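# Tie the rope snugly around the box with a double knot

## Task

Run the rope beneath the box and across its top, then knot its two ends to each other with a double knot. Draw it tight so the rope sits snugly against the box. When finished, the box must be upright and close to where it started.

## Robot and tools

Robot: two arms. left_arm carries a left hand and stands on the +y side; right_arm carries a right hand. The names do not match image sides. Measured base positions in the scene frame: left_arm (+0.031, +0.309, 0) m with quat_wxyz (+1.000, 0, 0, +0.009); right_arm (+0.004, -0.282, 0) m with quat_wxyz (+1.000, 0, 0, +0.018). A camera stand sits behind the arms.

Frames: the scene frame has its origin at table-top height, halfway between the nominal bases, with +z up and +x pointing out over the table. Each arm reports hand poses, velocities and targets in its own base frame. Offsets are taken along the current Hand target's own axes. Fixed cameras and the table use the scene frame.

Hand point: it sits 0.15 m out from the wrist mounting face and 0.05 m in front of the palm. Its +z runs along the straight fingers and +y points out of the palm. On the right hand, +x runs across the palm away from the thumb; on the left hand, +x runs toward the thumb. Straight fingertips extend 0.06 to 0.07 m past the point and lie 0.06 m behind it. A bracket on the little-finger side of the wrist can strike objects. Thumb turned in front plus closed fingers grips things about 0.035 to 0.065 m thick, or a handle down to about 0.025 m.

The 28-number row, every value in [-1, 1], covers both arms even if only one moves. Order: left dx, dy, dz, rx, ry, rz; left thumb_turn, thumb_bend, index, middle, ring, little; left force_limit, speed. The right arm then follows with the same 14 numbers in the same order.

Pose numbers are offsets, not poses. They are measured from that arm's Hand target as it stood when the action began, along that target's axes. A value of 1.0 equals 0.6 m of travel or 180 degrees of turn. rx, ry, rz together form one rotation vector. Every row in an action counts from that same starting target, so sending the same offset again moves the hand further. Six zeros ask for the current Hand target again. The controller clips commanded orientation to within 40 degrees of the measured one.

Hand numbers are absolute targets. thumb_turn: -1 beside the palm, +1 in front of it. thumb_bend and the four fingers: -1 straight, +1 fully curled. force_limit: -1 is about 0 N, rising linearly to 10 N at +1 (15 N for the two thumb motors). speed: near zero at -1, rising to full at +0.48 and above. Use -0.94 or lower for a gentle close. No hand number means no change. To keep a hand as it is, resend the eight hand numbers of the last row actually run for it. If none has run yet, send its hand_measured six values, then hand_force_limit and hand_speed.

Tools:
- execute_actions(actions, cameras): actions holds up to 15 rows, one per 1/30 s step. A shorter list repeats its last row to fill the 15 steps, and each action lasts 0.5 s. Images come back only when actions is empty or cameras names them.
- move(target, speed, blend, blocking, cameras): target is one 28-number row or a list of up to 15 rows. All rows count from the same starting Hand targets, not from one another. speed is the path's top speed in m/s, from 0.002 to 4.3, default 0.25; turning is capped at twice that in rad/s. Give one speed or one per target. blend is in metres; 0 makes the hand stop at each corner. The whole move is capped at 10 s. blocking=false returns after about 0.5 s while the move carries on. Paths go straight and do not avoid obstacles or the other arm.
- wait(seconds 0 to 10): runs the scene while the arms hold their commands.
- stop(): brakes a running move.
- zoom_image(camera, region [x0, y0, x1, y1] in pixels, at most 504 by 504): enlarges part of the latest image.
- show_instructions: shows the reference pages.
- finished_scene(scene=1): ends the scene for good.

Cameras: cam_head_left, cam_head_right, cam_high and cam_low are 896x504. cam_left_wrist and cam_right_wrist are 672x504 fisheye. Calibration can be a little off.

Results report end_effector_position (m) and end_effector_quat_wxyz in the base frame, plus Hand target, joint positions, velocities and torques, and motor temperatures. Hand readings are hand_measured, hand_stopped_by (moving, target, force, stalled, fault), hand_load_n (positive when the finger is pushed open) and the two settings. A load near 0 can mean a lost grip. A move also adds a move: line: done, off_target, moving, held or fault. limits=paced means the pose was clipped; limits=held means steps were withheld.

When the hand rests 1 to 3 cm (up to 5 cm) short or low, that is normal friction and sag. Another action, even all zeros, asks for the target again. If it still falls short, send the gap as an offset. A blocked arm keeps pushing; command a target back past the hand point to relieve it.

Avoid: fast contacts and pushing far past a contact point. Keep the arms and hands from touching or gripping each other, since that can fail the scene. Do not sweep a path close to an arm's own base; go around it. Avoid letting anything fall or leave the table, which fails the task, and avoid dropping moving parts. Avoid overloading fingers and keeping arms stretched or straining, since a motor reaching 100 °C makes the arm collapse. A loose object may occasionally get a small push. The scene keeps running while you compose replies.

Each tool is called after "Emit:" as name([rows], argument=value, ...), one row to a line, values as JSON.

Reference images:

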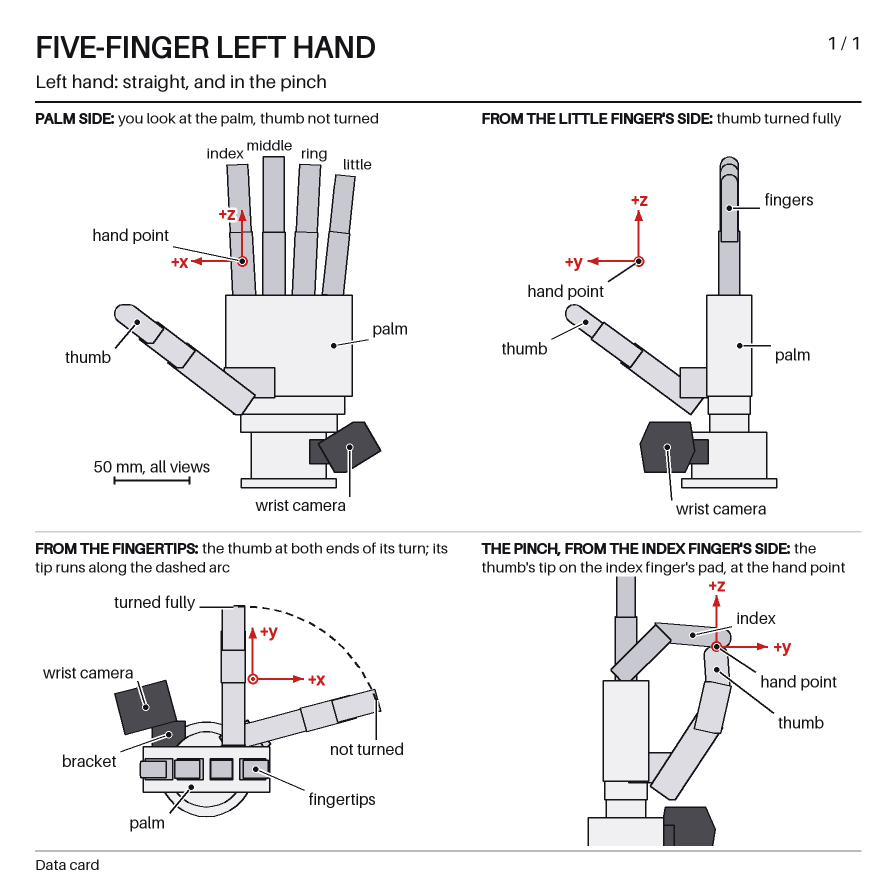

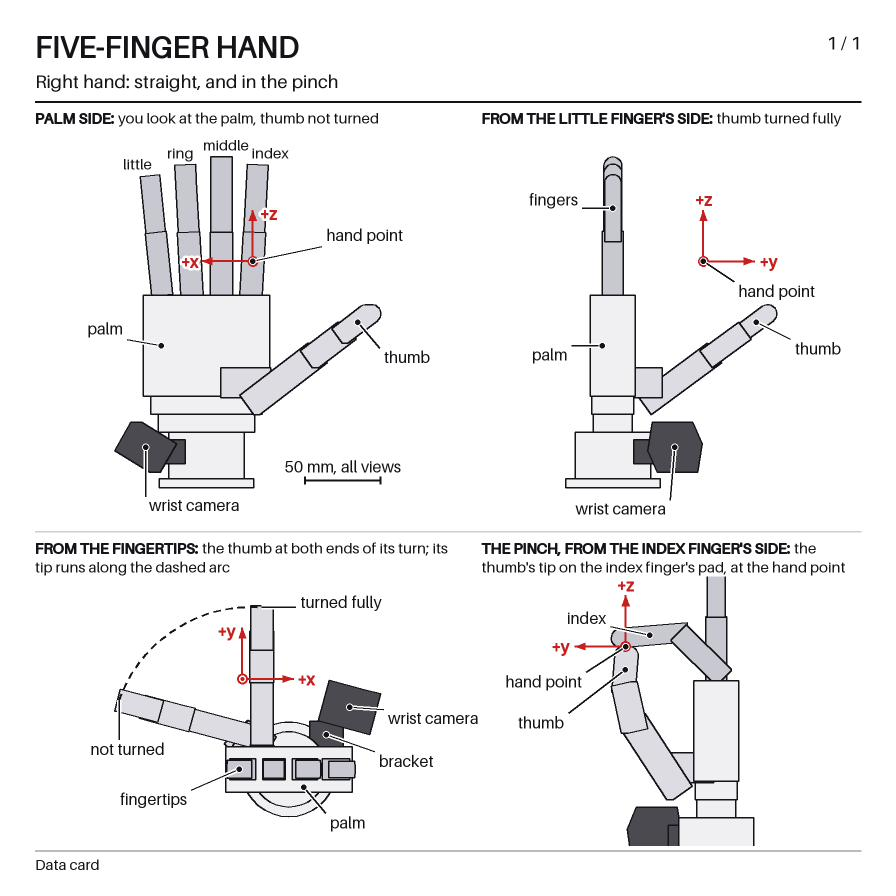

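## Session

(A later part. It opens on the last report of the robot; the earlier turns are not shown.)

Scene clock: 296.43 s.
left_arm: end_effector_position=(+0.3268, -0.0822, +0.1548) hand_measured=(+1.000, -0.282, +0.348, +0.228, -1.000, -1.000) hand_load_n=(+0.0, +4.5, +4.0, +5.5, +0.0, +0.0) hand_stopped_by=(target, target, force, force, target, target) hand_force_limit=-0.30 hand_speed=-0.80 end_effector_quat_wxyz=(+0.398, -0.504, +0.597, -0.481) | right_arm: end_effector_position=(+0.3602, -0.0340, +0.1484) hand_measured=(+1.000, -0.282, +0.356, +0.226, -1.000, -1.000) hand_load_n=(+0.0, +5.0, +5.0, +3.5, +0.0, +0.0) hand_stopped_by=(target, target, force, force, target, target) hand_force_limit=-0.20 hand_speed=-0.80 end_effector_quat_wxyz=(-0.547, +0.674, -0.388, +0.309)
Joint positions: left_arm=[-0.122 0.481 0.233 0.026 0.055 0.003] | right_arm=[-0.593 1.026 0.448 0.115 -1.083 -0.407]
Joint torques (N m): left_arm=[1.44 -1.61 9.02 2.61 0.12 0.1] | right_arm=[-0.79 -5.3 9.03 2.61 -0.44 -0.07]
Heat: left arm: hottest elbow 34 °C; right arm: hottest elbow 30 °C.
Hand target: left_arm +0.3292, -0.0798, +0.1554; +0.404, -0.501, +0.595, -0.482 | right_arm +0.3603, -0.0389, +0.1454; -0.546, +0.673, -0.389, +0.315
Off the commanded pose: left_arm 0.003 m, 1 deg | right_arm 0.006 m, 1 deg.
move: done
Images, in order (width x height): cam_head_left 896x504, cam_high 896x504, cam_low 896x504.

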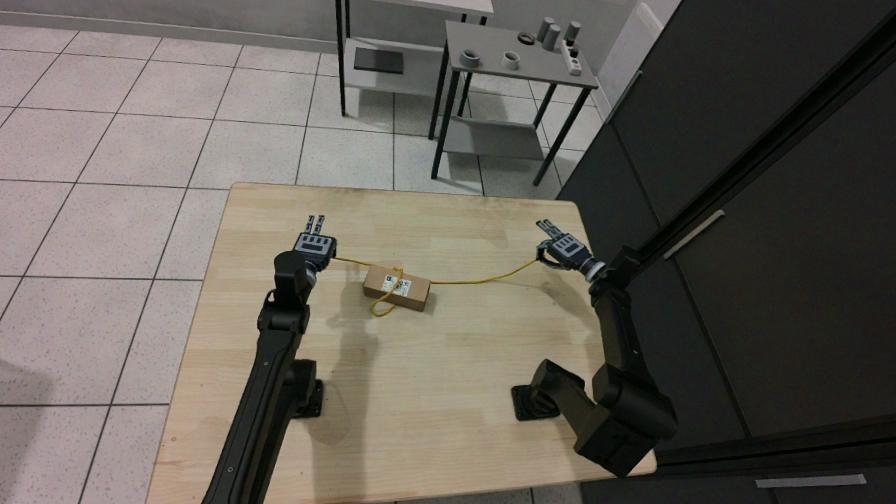

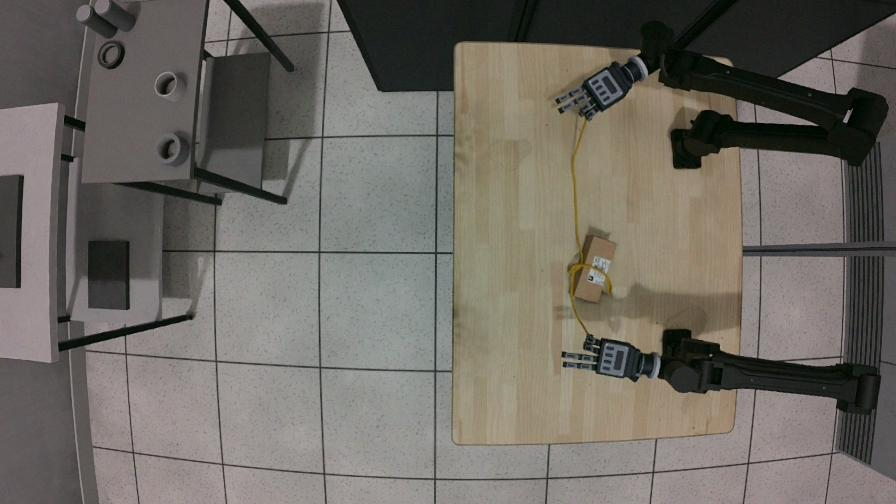

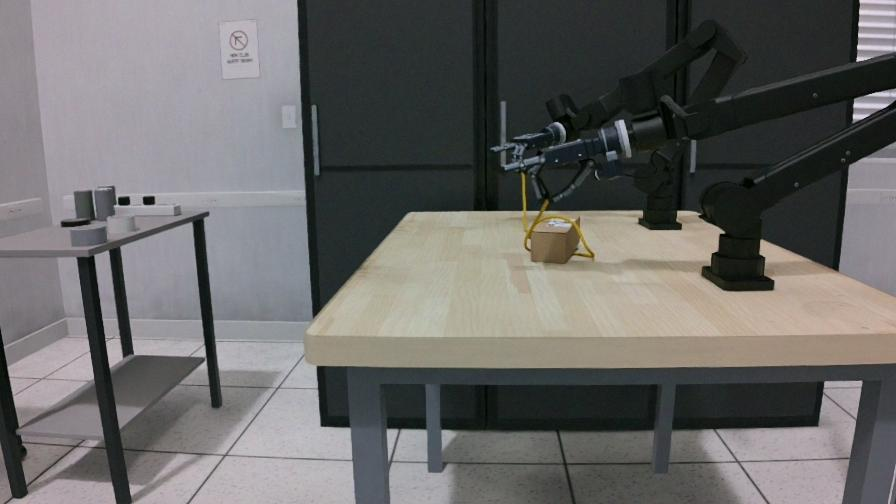

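Emit:
move(target=[-0.1013,0,-0.001,0,0,0,1,-0.28,0.35,0.35,-1,-1,-0.3,-0.8,0.0722,0.0087,-0.0408,0,0.0815,0.0173,1,-0.28,0.36,0.36,-1,-1,-0.2,-0.8], speed=0.06, cameras=["cam_high","cam_low","cam_head_left"])

Emit:
zoom_image(camera="cam_high", region=[500, 200, 640, 320])

Emit:
zoom_image(camera="cam_head_left", region=[320, 220, 480, 340])

Scene clock: 299.37 s.
left_arm: end_effector_position=(+0.3320, -0.0247, +0.1434) hand_measured=(+1.000, -0.282, +0.348, +0.228, -1.000, -1.000) hand_load_n=(+0.0, +5.0, +3.5, +5.5, -0.5, +0.0) hand_stopped_by=(target, target, force, force, target, target) hand_force_limit=-0.30 hand_speed=-0.80 end_effector_quat_wxyz=(+0.389, -0.510, +0.599, -0.479) | right_arm: end_effector_position=(+0.3612, -0.0838, +0.1430) hand_measured=(+1.000, -0.282, +0.356, +0.226, -1.000, -1.000) hand_load_n=(+0.0, +5.0, +5.0, +3.5, +0.0, +0.0) hand_stopped_by=(target, target, force, force, target, target) hand_force_limit=-0.20 hand_speed=-0.80 end_effector_quat_wxyz=(-0.502, +0.622, -0.471, +0.373)
Joint positions: left_arm=[0.231 0.562 0.233 0.068 0.402 0.081] | right_arm=[-0.682 0.998 0.4 0.225 -0.931 -0.294]
Joint torques (N m): left_arm=[1.67 -2.08 10.44 2.52 0.2 0.12] | right_arm=[-0.79 -6.42 9.02 2.7 -0.08 0.07]
Heat: left arm: hottest elbow 34 °C; right arm: hottest elbow 30 °C.
Hand target: left_arm +0.3391, -0.0199, +0.1554; +0.404, -0.501, +0.595, -0.482 | right_arm +0.3603, -0.0890, +0.1454; -0.500, +0.616, -0.473, +0.383
Off the commanded pose: left_arm 0.015 m, 2 deg | right_arm 0.006 m, 1 deg.
move: off_target (left_arm)
Images, in order (width x height): cam_head_left 896x504, cam_high 896x504, cam_low 896x504.

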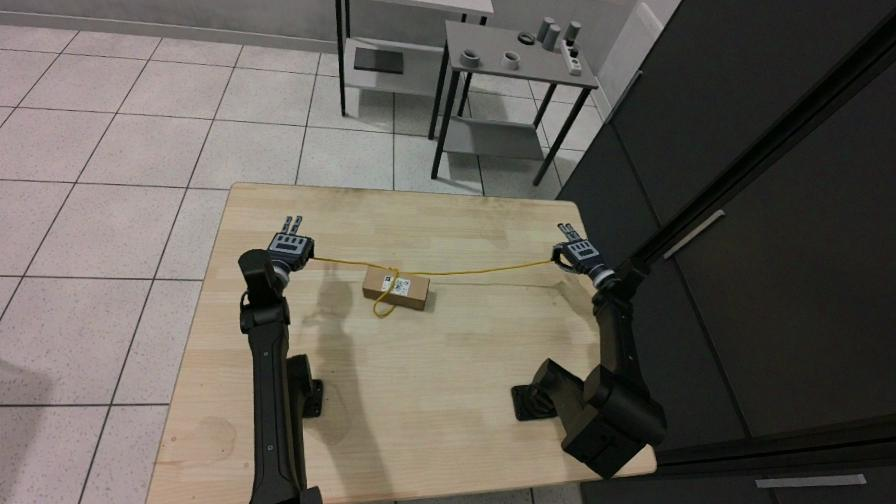

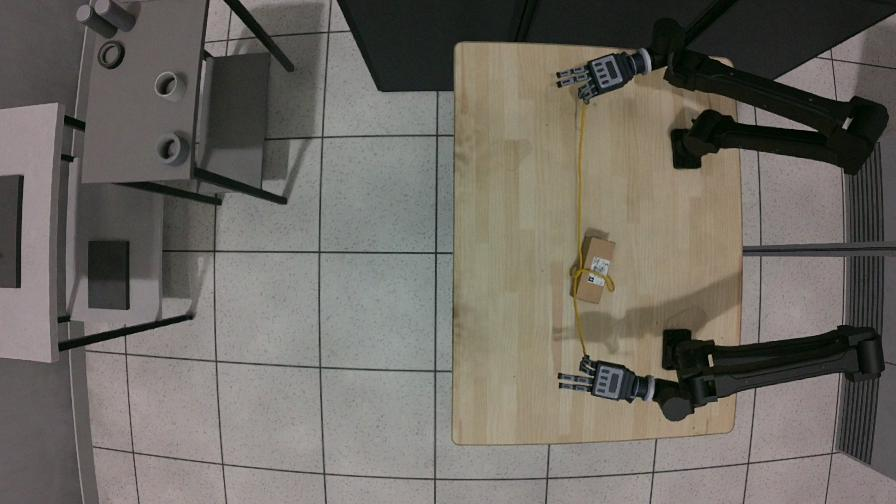

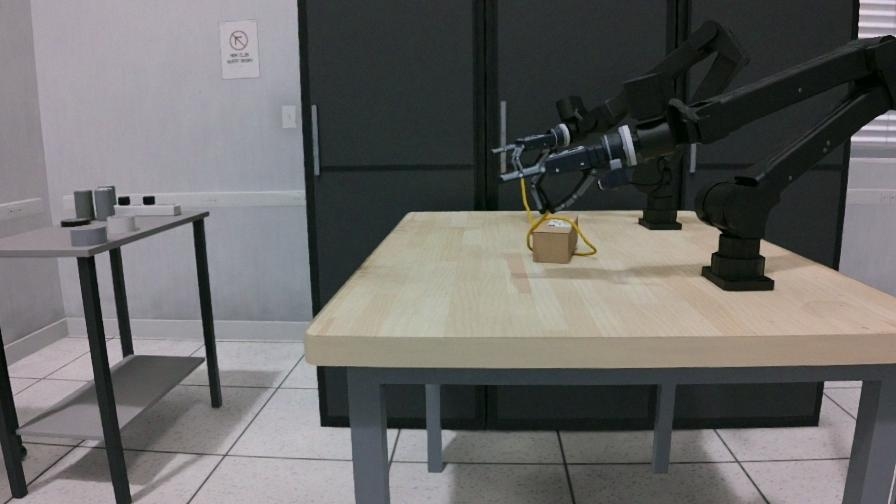

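Scaled by 3.600 from the camera's 896x504 image, which has a finer 1280x720 frame.

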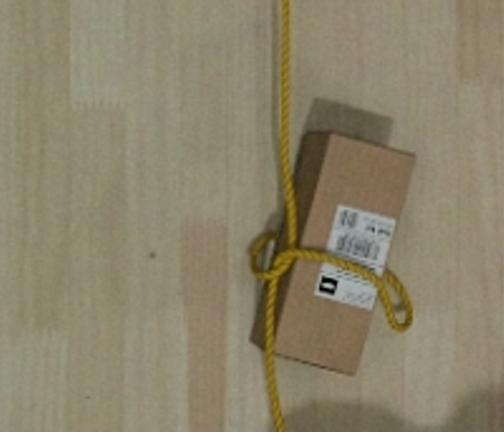

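Scaled by 3.150 from the camera's 896x504 image, which has a finer 1280x720 frame.

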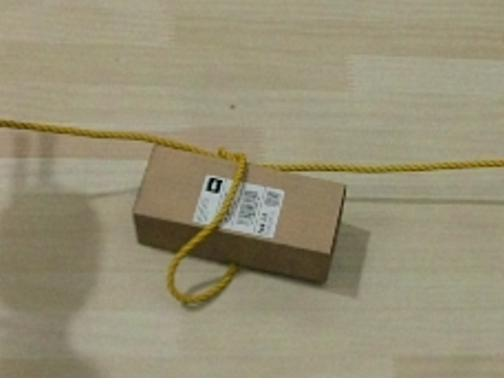

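Emit:
move(target=[-0.1013,0,-0.001,0,0,0,1,-0.28,0.35,0.35,-1,-1,-0.3,-0.8,0.065,0.004,-0.0167,0,0,0,1,-0.28,0.36,0.36,-1,-1,-0.2,-0.8], speed=0.06, cameras=["cam_high","cam_low","cam_head_left"])

Emit:
zoom_image(camera="cam_high", region=[500, 200, 640, 320])

Emit:
zoom_image(camera="cam_head_left", region=[320, 220, 480, 340])

Emit:
zoom_image(camera="cam_low", region=[460, 180, 640, 290])

Scene clock: 301.20 s.
left_arm: end_effector_position=(+0.3323, +0.0284, +0.1278) hand_measured=(+1.000, -0.282, +0.348, +0.228, -1.000, -1.000) hand_load_n=(+0.0, +4.5, +3.5, +5.0, +0.0, +0.0) hand_stopped_by=(target, target, force, force, target, target) hand_force_limit=-0.30 hand_speed=-0.80 end_effector_quat_wxyz=(+0.376, -0.521, +0.598, -0.479) | right_arm: end_effector_position=(+0.3496, -0.1125, +0.1286) hand_measured=(+1.000, -0.282, +0.356, +0.226, -1.000, -1.000) hand_load_n=(+0.0, +5.0, +5.0, +3.5, +0.0, -0.5) hand_stopped_by=(target, target, force, force, target, target) hand_force_limit=-0.20 hand_speed=-0.80 end_effector_quat_wxyz=(-0.505, +0.615, -0.482, +0.367)
Joint positions: left_arm=[0.51 0.724 0.253 0.137 0.671 0.162] | right_arm=[-0.793 1.076 0.412 0.223 -1.026 -0.348]
Joint torques (N m): left_arm=[1.49 -3.25 12.59 2.54 0.3 0.11] | right_arm=[-0.67 -5.66 13.19 1.5 -0.39 -0.11]
Heat: left arm: hottest elbow 34 °C; right arm: hottest elbow 30 °C.
Hand target: left_arm +0.3491, +0.0401, +0.1553; +0.404, -0.501, +0.595, -0.482 | right_arm +0.3605, -0.1294, +0.1451; -0.500, +0.616, -0.473, +0.383
Off the commanded pose: left_arm 0.034 m, 4 deg | right_arm 0.026 m, 2 deg.
move: off_target (left_arm, right_arm)
Images, in order (width x height): cam_head_left 896x504, cam_high 896x504, cam_low 896x504.

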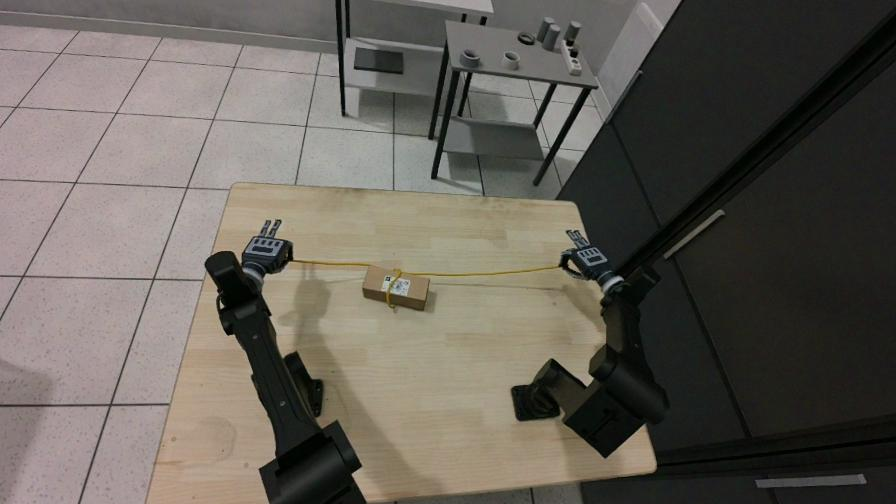

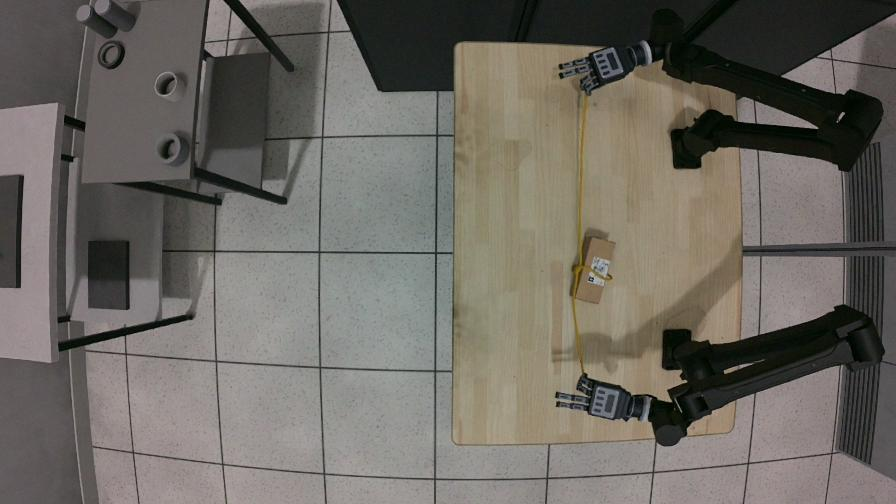

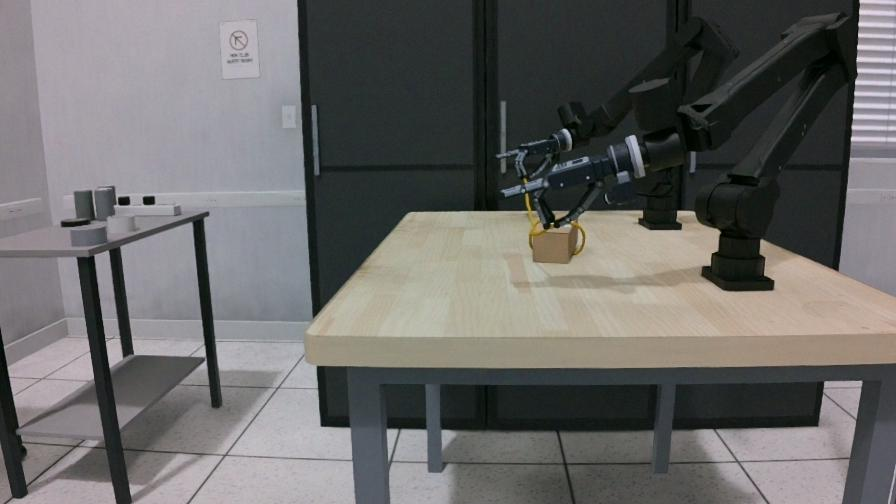

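Scaled by 3.600 from the camera's 896x504 image, which has a finer 1280x720 frame.

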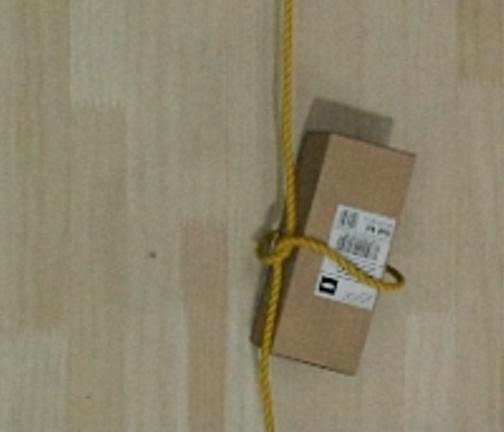

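Scaled by 3.150 from the camera's 896x504 image, which has a finer 1280x720 frame.

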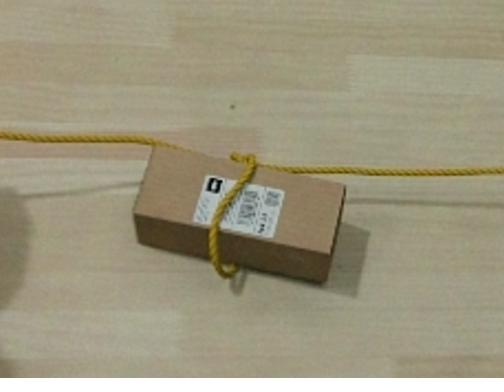

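Scaled by 2.800 from the camera's 896x504 image, which has a finer 1280x720 frame.

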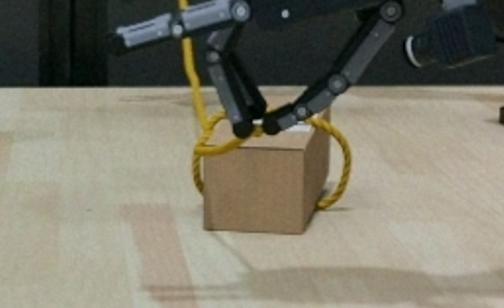

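Emit:
move(target=[-0.0608,0,-0.001,0,0,0,1,-0.28,0.35,0.35,-1,-1,-0.3,-0.8,0.0325,0.002,-0.0083,0,0,0,1,-0.28,0.36,0.36,-1,-1,-0.2,-0.8], speed=0.06, cameras=["cam_high","cam_low","cam_head_left"])

Emit:
zoom_image(camera="cam_high", region=[500, 200, 640, 320])

Emit:
zoom_image(camera="cam_head_left", region=[320, 220, 480, 340])

Emit:
zoom_image(camera="cam_low", region=[460, 180, 640, 290])

Scene clock: 302.57 s.
left_arm: end_effector_position=(+0.3377, +0.0592, +0.1290) hand_measured=(+1.000, -0.282, +0.348, +0.228, -1.000, -1.000) hand_load_n=(+0.5, +4.5, +4.0, +5.0, +0.0, +0.0) hand_stopped_by=(target, target, force, force, target, target) hand_force_limit=-0.30 hand_speed=-0.80 end_effector_quat_wxyz=(+0.372, -0.522, +0.595, -0.485) | right_arm: end_effector_position=(+0.3494, -0.1288, +0.1274) hand_measured=(+1.000, -0.282, +0.356, +0.226, -1.000, -1.000) hand_load_n=(+0.5, +5.0, +5.0, +4.0, +0.0, +0.0) hand_stopped_by=(target, target, force, force, target, target) hand_force_limit=-0.20 hand_speed=-0.80 end_effector_quat_wxyz=(-0.508, +0.614, -0.483, +0.363)
Joint positions: left_arm=[0.631 0.839 0.299 0.169 0.792 0.204] | right_arm=[-0.836 1.125 0.447 0.197 -1.071 -0.383]
Joint torques (N m): left_arm=[1.67 -4.01 12.41 2.41 0.22 0.16] | right_arm=[-1.14 -6.42 13.41 1.5 -0.33 -0.17]
Heat: left arm: hottest elbow 34 °C; right arm: hottest elbow 30 °C.
Hand target: left_arm +0.3548, +0.0761, +0.1553; +0.404, -0.501, +0.595, -0.482 | right_arm +0.3606, -0.1495, +0.1448; -0.500, +0.616, -0.473, +0.383
Off the commanded pose: left_arm 0.036 m, 4 deg | right_arm 0.029 m, 3 deg.
move: off_target (left_arm, right_arm)
Images, in order (width x height): cam_head_left 896x504, cam_high 896x504, cam_low 896x504.

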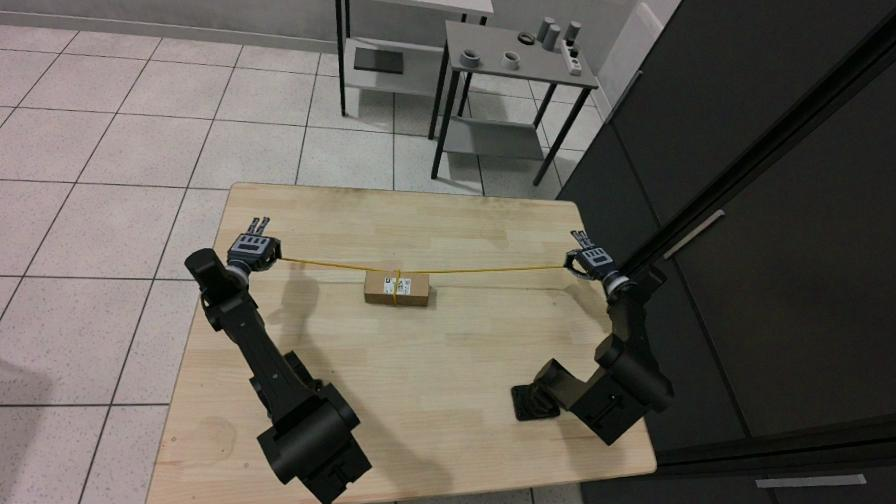

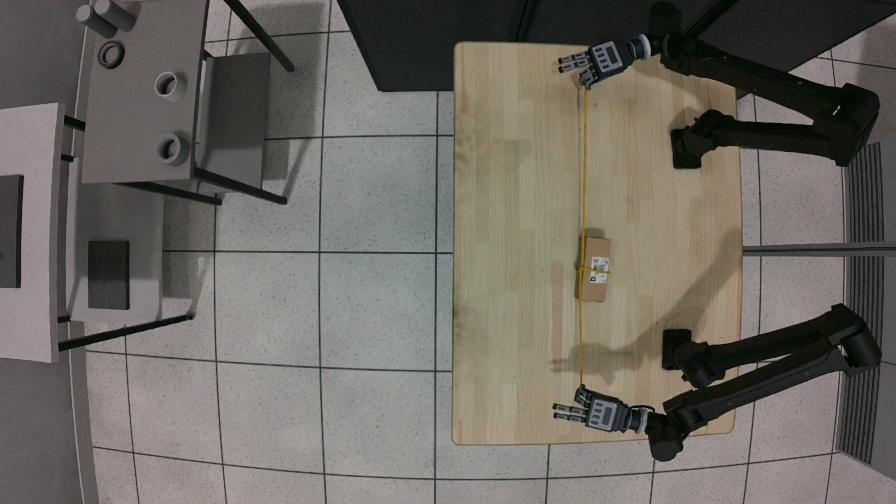

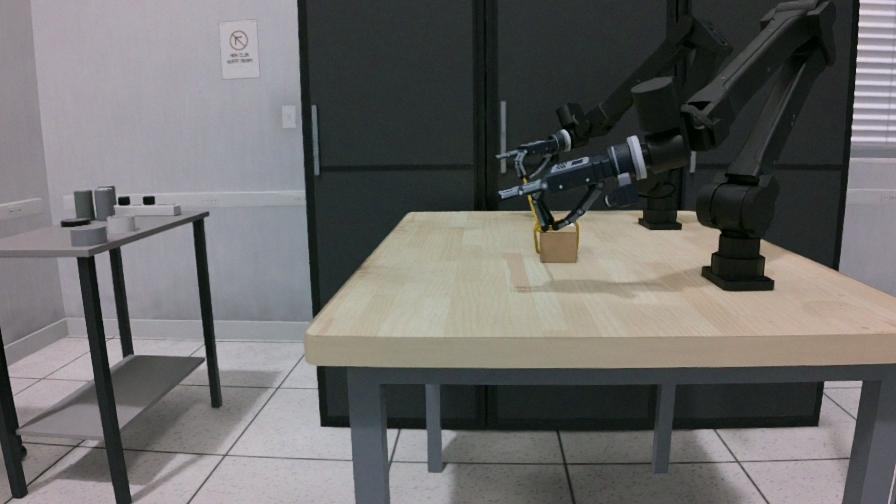

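Scaled by 3.600 from the camera's 896x504 image, which has a finer 1280x720 frame.

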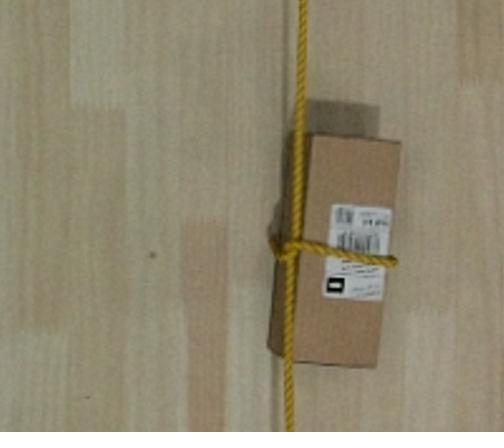

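Scaled by 3.150 from the camera's 896x504 image, which has a finer 1280x720 frame.

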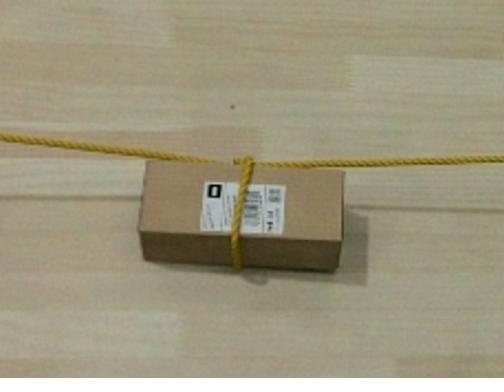

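Scaled by 2.800 from the camera's 896x504 image, which has a finer 1280x720 frame.

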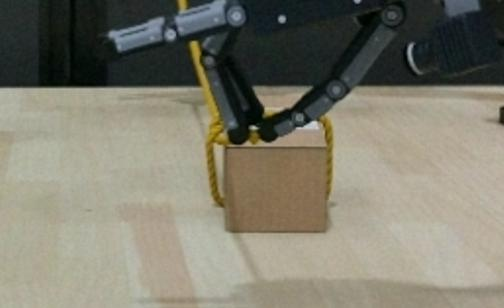

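Emit:
move(target=[0.065,0.0455,-0.0133,0,0,0,1,-0.28,0.35,0.35,-1,-1,-0.3,-0.8,-0.0592,0.0242,0.0062,0,0,0,1,-0.28,0.36,0.36,-1,-1,-0.2,-0.8], speed=0.06, cameras=["cam_high"])

Emit:
zoom_image(camera="cam_high", region=[540, 210, 640, 320])

Scene clock: 310.20 s.
left_arm: end_effector_position=(+0.3332, +0.0420, +0.1270) hand_measured=(+1.000, -0.282, +0.348, +0.228, -1.000, -1.000) hand_load_n=(+0.0, +5.0, +4.0, +5.0, +0.0, +0.0) hand_stopped_by=(target, target, force, force, target, target) hand_force_limit=-0.30 hand_speed=-0.80 end_effector_quat_wxyz=(+0.398, -0.507, +0.597, -0.479) | right_arm: end_effector_position=(+0.3501, -0.1192, +0.1276) hand_measured=(+1.000, -0.282, +0.356, +0.226, -1.000, -1.000) hand_load_n=(+0.0, +5.0, +5.0, +3.5, +0.0, +0.0) hand_stopped_by=(target, target, force, force, target, target) hand_force_limit=-0.20 hand_speed=-0.80 end_effector_quat_wxyz=(-0.498, +0.615, -0.479, +0.380)
Joint positions: left_arm=[0.56 0.752 0.238 0.212 0.71 0.19] | right_arm=[-0.803 1.082 0.408 0.25 -1.019 -0.356]
Joint torques (N m): left_arm=[-0.15 -4.6 7.95 2.41 0.04 -0.08] | right_arm=[1.38 -7.24 8.58 2.62 -0.14 0.09]
Heat: left arm: hottest elbow 36 °C; right arm: hottest elbow 31 °C.
Hand target: left_arm +0.3347, +0.0400, +0.1304; +0.404, -0.501, +0.595, -0.482 | right_arm +0.3520, -0.1151, +0.1300; -0.500, +0.616, -0.473, +0.383
Off the commanded pose: left_arm 0.004 m, 1 deg | right_arm 0.005 m, 1 deg.
move: done
Images, in order (width x height): cam_high 896x504.

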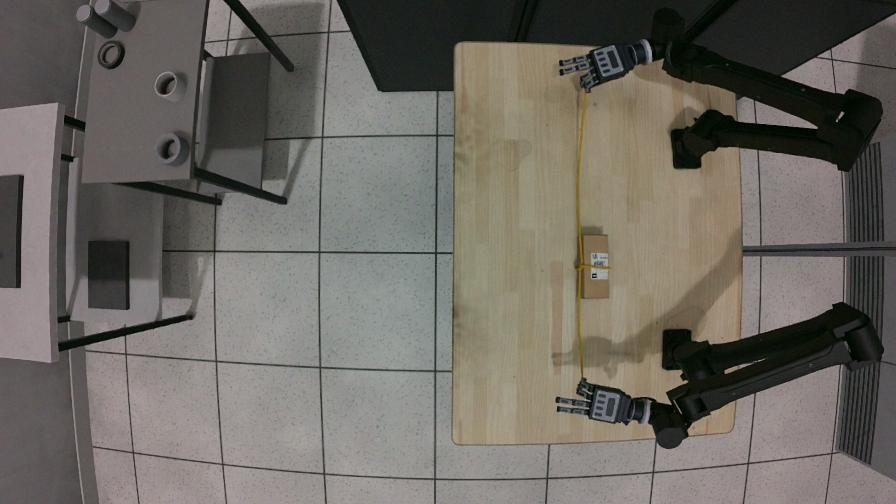

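Scaled by 4.582 from the camera's 896x504 image, which has a finer 1280x720 frame.

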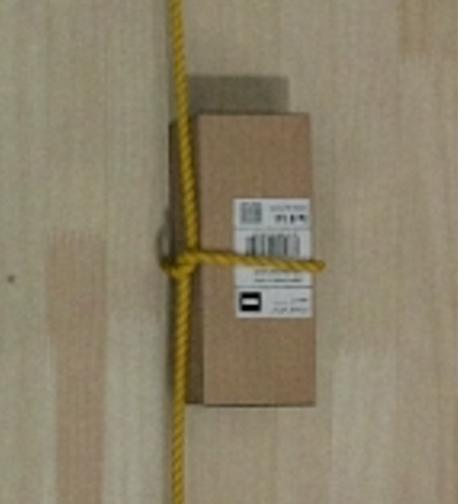

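Emit:
move([
  [0,0,0,0,0,0,1,-0.28,0.35,0.35,-1,-1,-0.3,-0.8,-0.1662,-0.03,0.3016,0,0,0,1,-0.28,0.36,0.36,-1,-1,-0.2,-0.8],
  [0,0,0,0,0,0,1,-0.28,0.35,0.35,-1,-1,-0.3,-0.8,-0.3968,-0.0528,0.5295,0,0,0,1,-0.28,0.36,0.36,-1,-1,-0.2,-0.8],
  [0,0,0,0,0,0,1,-0.28,0.35,0.35,-1,-1,-0.3,-0.8,-0.5907,-0.0671,0.5965,0,0,0,1,-0.28,0.36,0.36,-1,-1,-0.2,-0.8],
], speed=0.15, blend=[0.04,0.04,0], cameras=["cam_high","cam_low"])

Emit:
zoom_image(camera="cam_high", region=[460, 180, 640, 320])

Scene clock: 314.57 s.
left_arm: end_effector_position=(+0.3332, +0.0421, +0.1270) hand_measured=(+1.000, -0.282, +0.348, +0.228, -1.000, -1.000) hand_load_n=(+0.0, +5.0, +4.0, +5.0, +0.0, -0.5) hand_stopped_by=(target, target, force, force, target, target) hand_force_limit=-0.30 hand_speed=-0.80 end_effector_quat_wxyz=(+0.398, -0.507, +0.596, -0.479) | right_arm: end_effector_position=(+0.5926, +0.3084, +0.0860) hand_measured=(+1.000, -0.282, +0.356, +0.226, -1.000, -1.000) hand_load_n=(+0.0, +5.0, +5.0, +3.5, +0.0, +0.0) hand_stopped_by=(target, target, force, force, target, target) hand_force_limit=-0.20 hand_speed=-0.80 end_effector_quat_wxyz=(-0.492, +0.623, -0.473, +0.383)
Joint positions: left_arm=[0.56 0.752 0.238 0.212 0.71 0.189] | right_arm=[0.499 1.765 0.93 0.603 0.234 0.043]
Joint torques (N m): left_arm=[-0.15 -4.6 7.95 2.41 0.04 -0.07] | right_arm=[0.85 -16.21 12.33 1.92 0.2 0.07]
Heat: left arm: hottest elbow 36 °C; right arm: hottest elbow 31 °C.
Hand target: left_arm +0.3347, +0.0400, +0.1304; +0.404, -0.501, +0.595, -0.482 | right_arm +0.6065, +0.3201, +0.0956; -0.500, +0.616, -0.473, +0.383
Off the commanded pose: left_arm 0.004 m, 1 deg | right_arm 0.021 m, 1 deg.
move: off_target (right_arm)
Images, in order (width x height): cam_high 896x504, cam_low 896x504.

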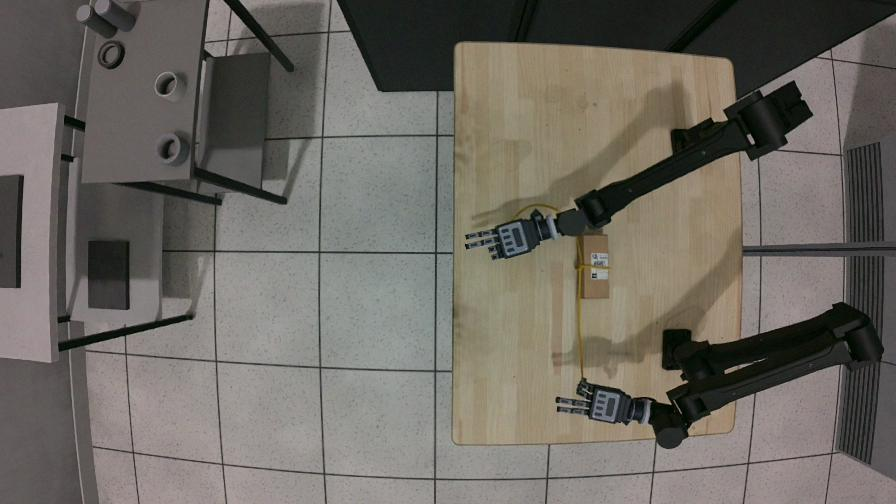

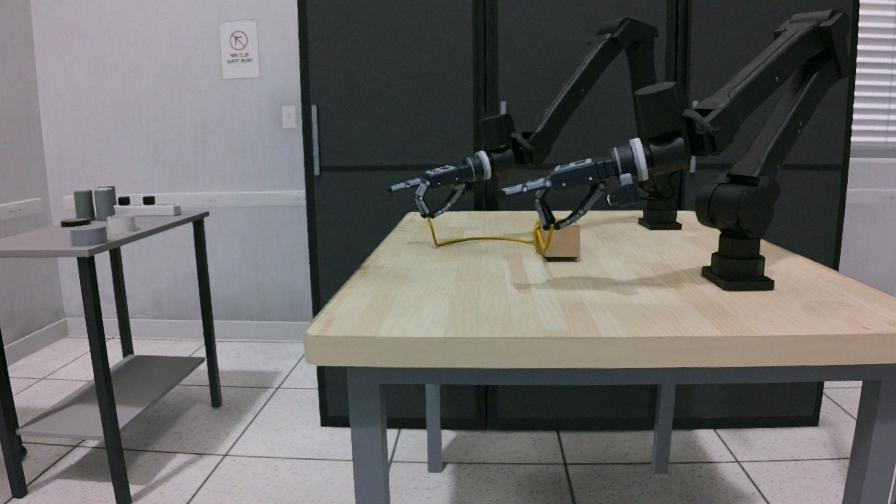

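Scaled by 2.800 from the camera's 896x504 image, which has a finer 1280x720 frame.

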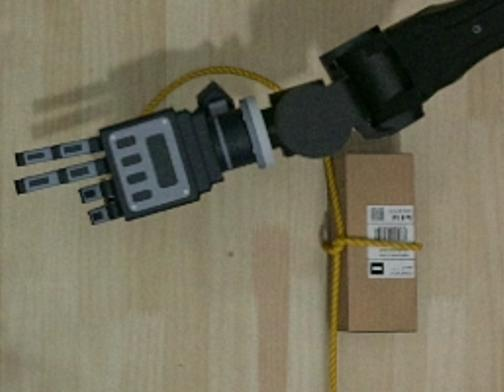

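Emit:
move([
  [0,0,0,0,0,0,1,-0.28,0.35,0.35,-1,-1,-0.3,-0.8,-0.1373,0.0048,0.0173,0,0,0,1,-0.28,0.36,0.36,-1,-1,-0.2,-0.8],
  [0,0,0,0,0,0,1,-0.28,0.35,0.35,-1,-1,-0.3,-0.8,-0.207,0.046,-0.0324,-0.02,0,0,1,-0.28,0.36,0.36,-1,-1,-0.2,-0.8],
], speed=0.12, blend=[0.03,0], cameras=["cam_high","cam_low","cam_right_wrist"])

Emit:
zoom_image(camera="cam_high", region=[460, 180, 640, 320])

Emit:
zoom_image(camera="cam_low", region=[400, 180, 600, 280])

Scene clock: 316.63 s.
left_arm: end_effector_position=(+0.3332, +0.0421, +0.1270) hand_measured=(+1.000, -0.282, +0.348, +0.228, -1.000, -1.000) hand_load_n=(+0.5, +4.5, +4.0, +5.0, -0.5, +0.0) hand_stopped_by=(target, target, force, force, target, target) hand_force_limit=-0.30 hand_speed=-0.80 end_effector_quat_wxyz=(+0.398, -0.507, +0.596, -0.479) | right_arm: end_effector_position=(+0.5414, +0.4197, +0.0657) hand_measured=(+1.000, -0.282, +0.356, +0.226, -1.000, -1.000) hand_load_n=(+0.0, +5.0, +5.0, +3.5, +0.0, +0.0) hand_stopped_by=(target, target, force, force, target, target) hand_force_limit=-0.20 hand_speed=-0.80 end_effector_quat_wxyz=(-0.473, +0.637, -0.484, +0.370)
Joint positions: left_arm=[0.56 0.752 0.238 0.212 0.71 0.189] | right_arm=[0.735 1.833 1.021 0.495 0.457 0.13]
Joint torques (N m): left_arm=[-0.15 -4.6 7.95 2.41 0.04 -0.07] | right_arm=[0.79 -17.38 12 1.76 0.24 0.11]
Heat: left arm: hottest elbow 36 °C; right arm: hottest elbow 31 °C.
Hand target: left_arm +0.3347, +0.0400, +0.1304; +0.404, -0.501, +0.595, -0.482 | right_arm +0.5505, +0.4337, +0.0728; -0.480, +0.631, -0.485, +0.368
Off the commanded pose: left_arm 0.004 m, 1 deg | right_arm 0.018 m, 1 deg.
move: off_target (right_arm); blend cut to 0.0285 m at target 1
camera_calibration:
cam_right_wrist: T_world_to_cam=[[-0.197798, -0.390547, -0.899082, 0.325846], [-0.716743, 0.683315, -0.139137, 0.113568], [0.668696, 0.61689, -0.41508, -0.478739], [0, 0, 0, 1]] pos_world=[0.465982, 0.344985, 0.110049]
Images, in order (width x height): cam_high 896x504, cam_low 896x504, cam_right_wrist 672x504.

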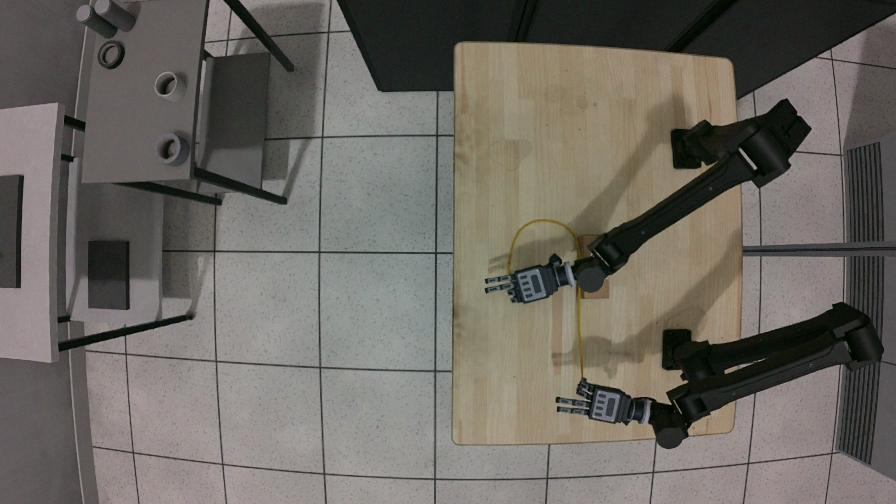

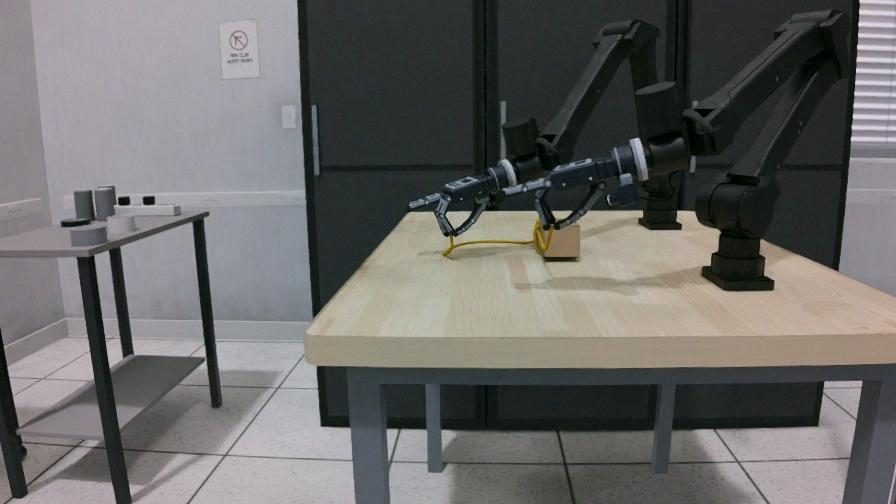

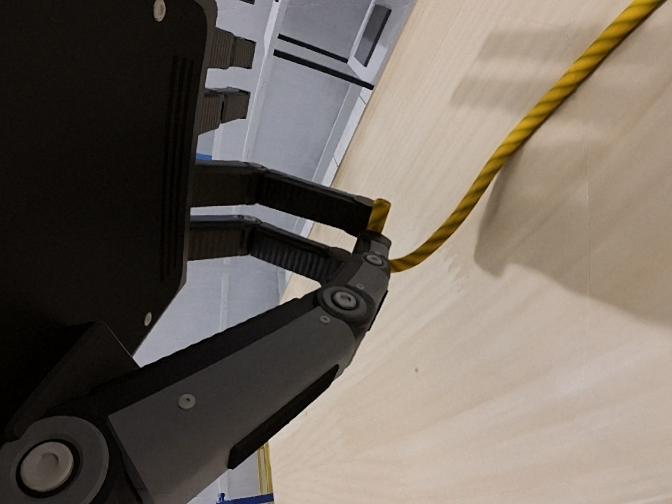

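Scaled by 2.800 from the camera's 896x504 image, which has a finer 1280x720 frame.

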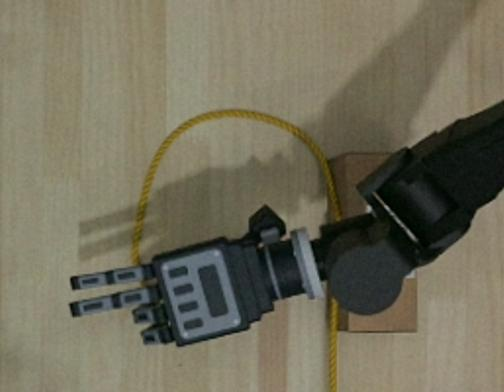

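Scaled by 2.520 from the camera's 896x504 image, which has a finer 1280x720 frame.

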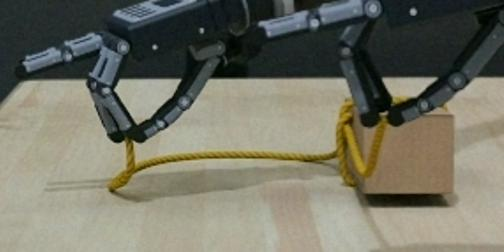

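Emit:
move([
  [0,0,0,0,0,0,1,-0.28,0.35,0.35,-1,-1,-0.3,-0.8,0.0492,0.0458,-0.0485,-0.01,0,0,1,-0.28,0.36,0.36,-1,-1,-0.2,-0.8],
  [0,0,0,0,0,0,1,-0.28,0.35,0.35,-1,-1,-0.3,-0.8,0.1162,0.0967,-0.0822,-0.015,0,0,1,-0.28,0.36,0.36,-1,-1,-0.2,-0.8],
], speed=0.08, blend=[0.015,0], cameras=["cam_high","cam_low","cam_right_wrist"])

Emit:
zoom_image(camera="cam_high", region=[460, 180, 640, 320])

Emit:
zoom_image(camera="cam_low", region=[400, 180, 600, 280])

Scene clock: 318.80 s.
left_arm: end_effector_position=(+0.3332, +0.0421, +0.1270) hand_measured=(+1.000, -0.282, +0.348, +0.228, -1.000, -1.000) hand_load_n=(+0.5, +5.0, +4.0, +5.0, +0.0, +0.0) hand_stopped_by=(target, target, force, force, target, target) hand_force_limit=-0.30 hand_speed=-0.80 end_effector_quat_wxyz=(+0.398, -0.507, +0.596, -0.479) | right_arm: end_effector_position=(+0.5030, +0.3547, +0.0229) hand_measured=(+1.000, -0.282, +0.356, +0.226, -1.000, -1.000) hand_load_n=(-0.5, +5.0, +5.0, +3.5, +0.0, +0.0) hand_stopped_by=(target, target, force, force, target, target) hand_force_limit=-0.20 hand_speed=-0.80 end_effector_quat_wxyz=(-0.458, +0.650, -0.493, +0.352)
Joint positions: left_arm=[0.56 0.752 0.238 0.212 0.71 0.189] | right_arm=[0.675 1.783 0.811 0.605 0.384 0.136]
Joint torques (N m): left_arm=[-0.15 -4.6 7.94 2.41 0.04 -0.07] | right_arm=[-0.73 -17.79 6.82 2.91 0.02 -0.05]
Heat: left arm: hottest elbow 36 °C; right arm: hottest elbow 31 °C.
Hand target: left_arm +0.3347, +0.0400, +0.1304; +0.404, -0.501, +0.595, -0.482 | right_arm +0.5077, +0.3501, +0.0302; -0.465, +0.642, -0.494, +0.357
Off the commanded pose: left_arm 0.004 m, 1 deg | right_arm 0.010 m, 1 deg.
move: done
camera_calibration:
cam_right_wrist: T_world_to_cam=[[-0.244041, -0.39878, -0.883979, 0.280211], [-0.728123, 0.677421, -0.104584, 0.131555], [0.640532, 0.618122, -0.45568, -0.416048], [0, 0, 0, 1]] pos_world=[0.430663, 0.279793, 0.071875]
Images, in order (width x height): cam_high 896x504, cam_low 896x504, cam_right_wrist 672x504.

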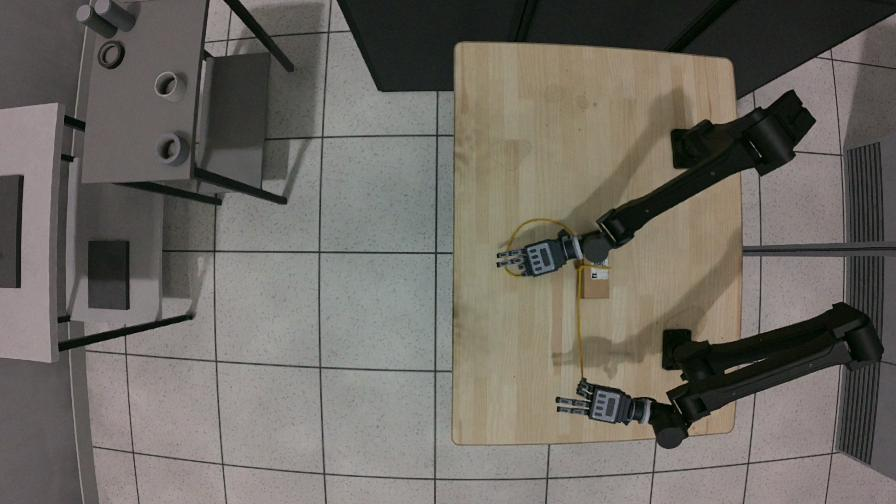

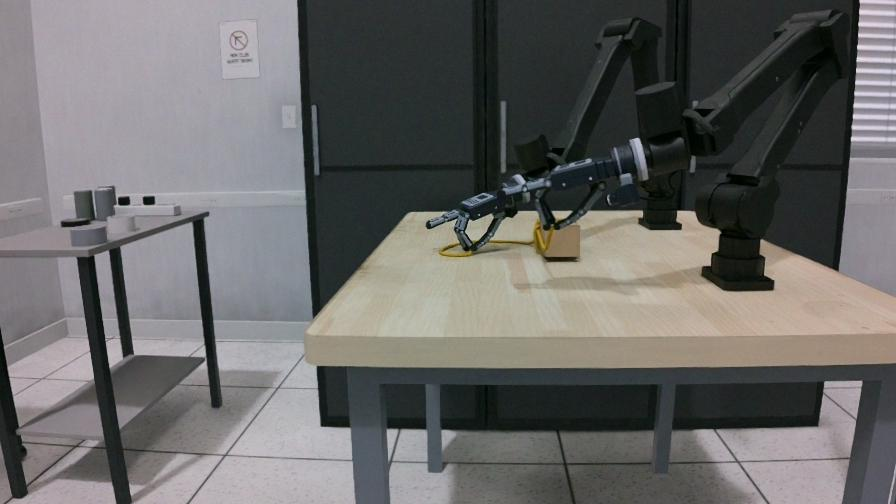

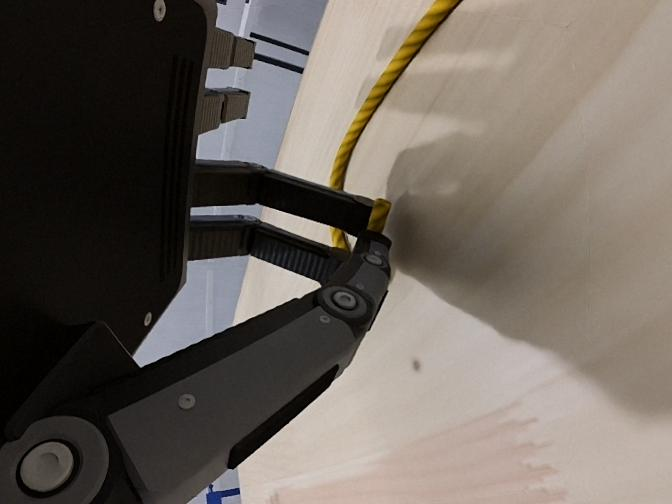

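Scaled by 2.800 from the camera's 896x504 image, which has a finer 1280x720 frame.

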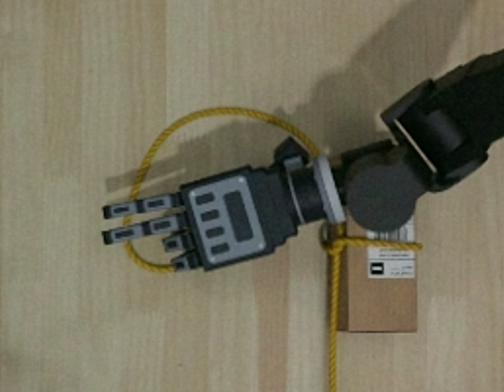

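Scaled by 2.520 from the camera's 896x504 image, which has a finer 1280x720 frame.

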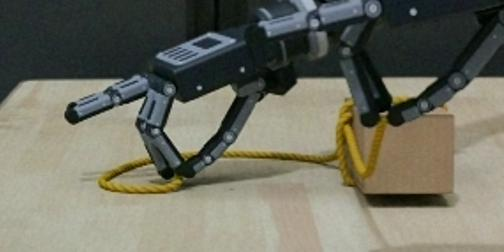

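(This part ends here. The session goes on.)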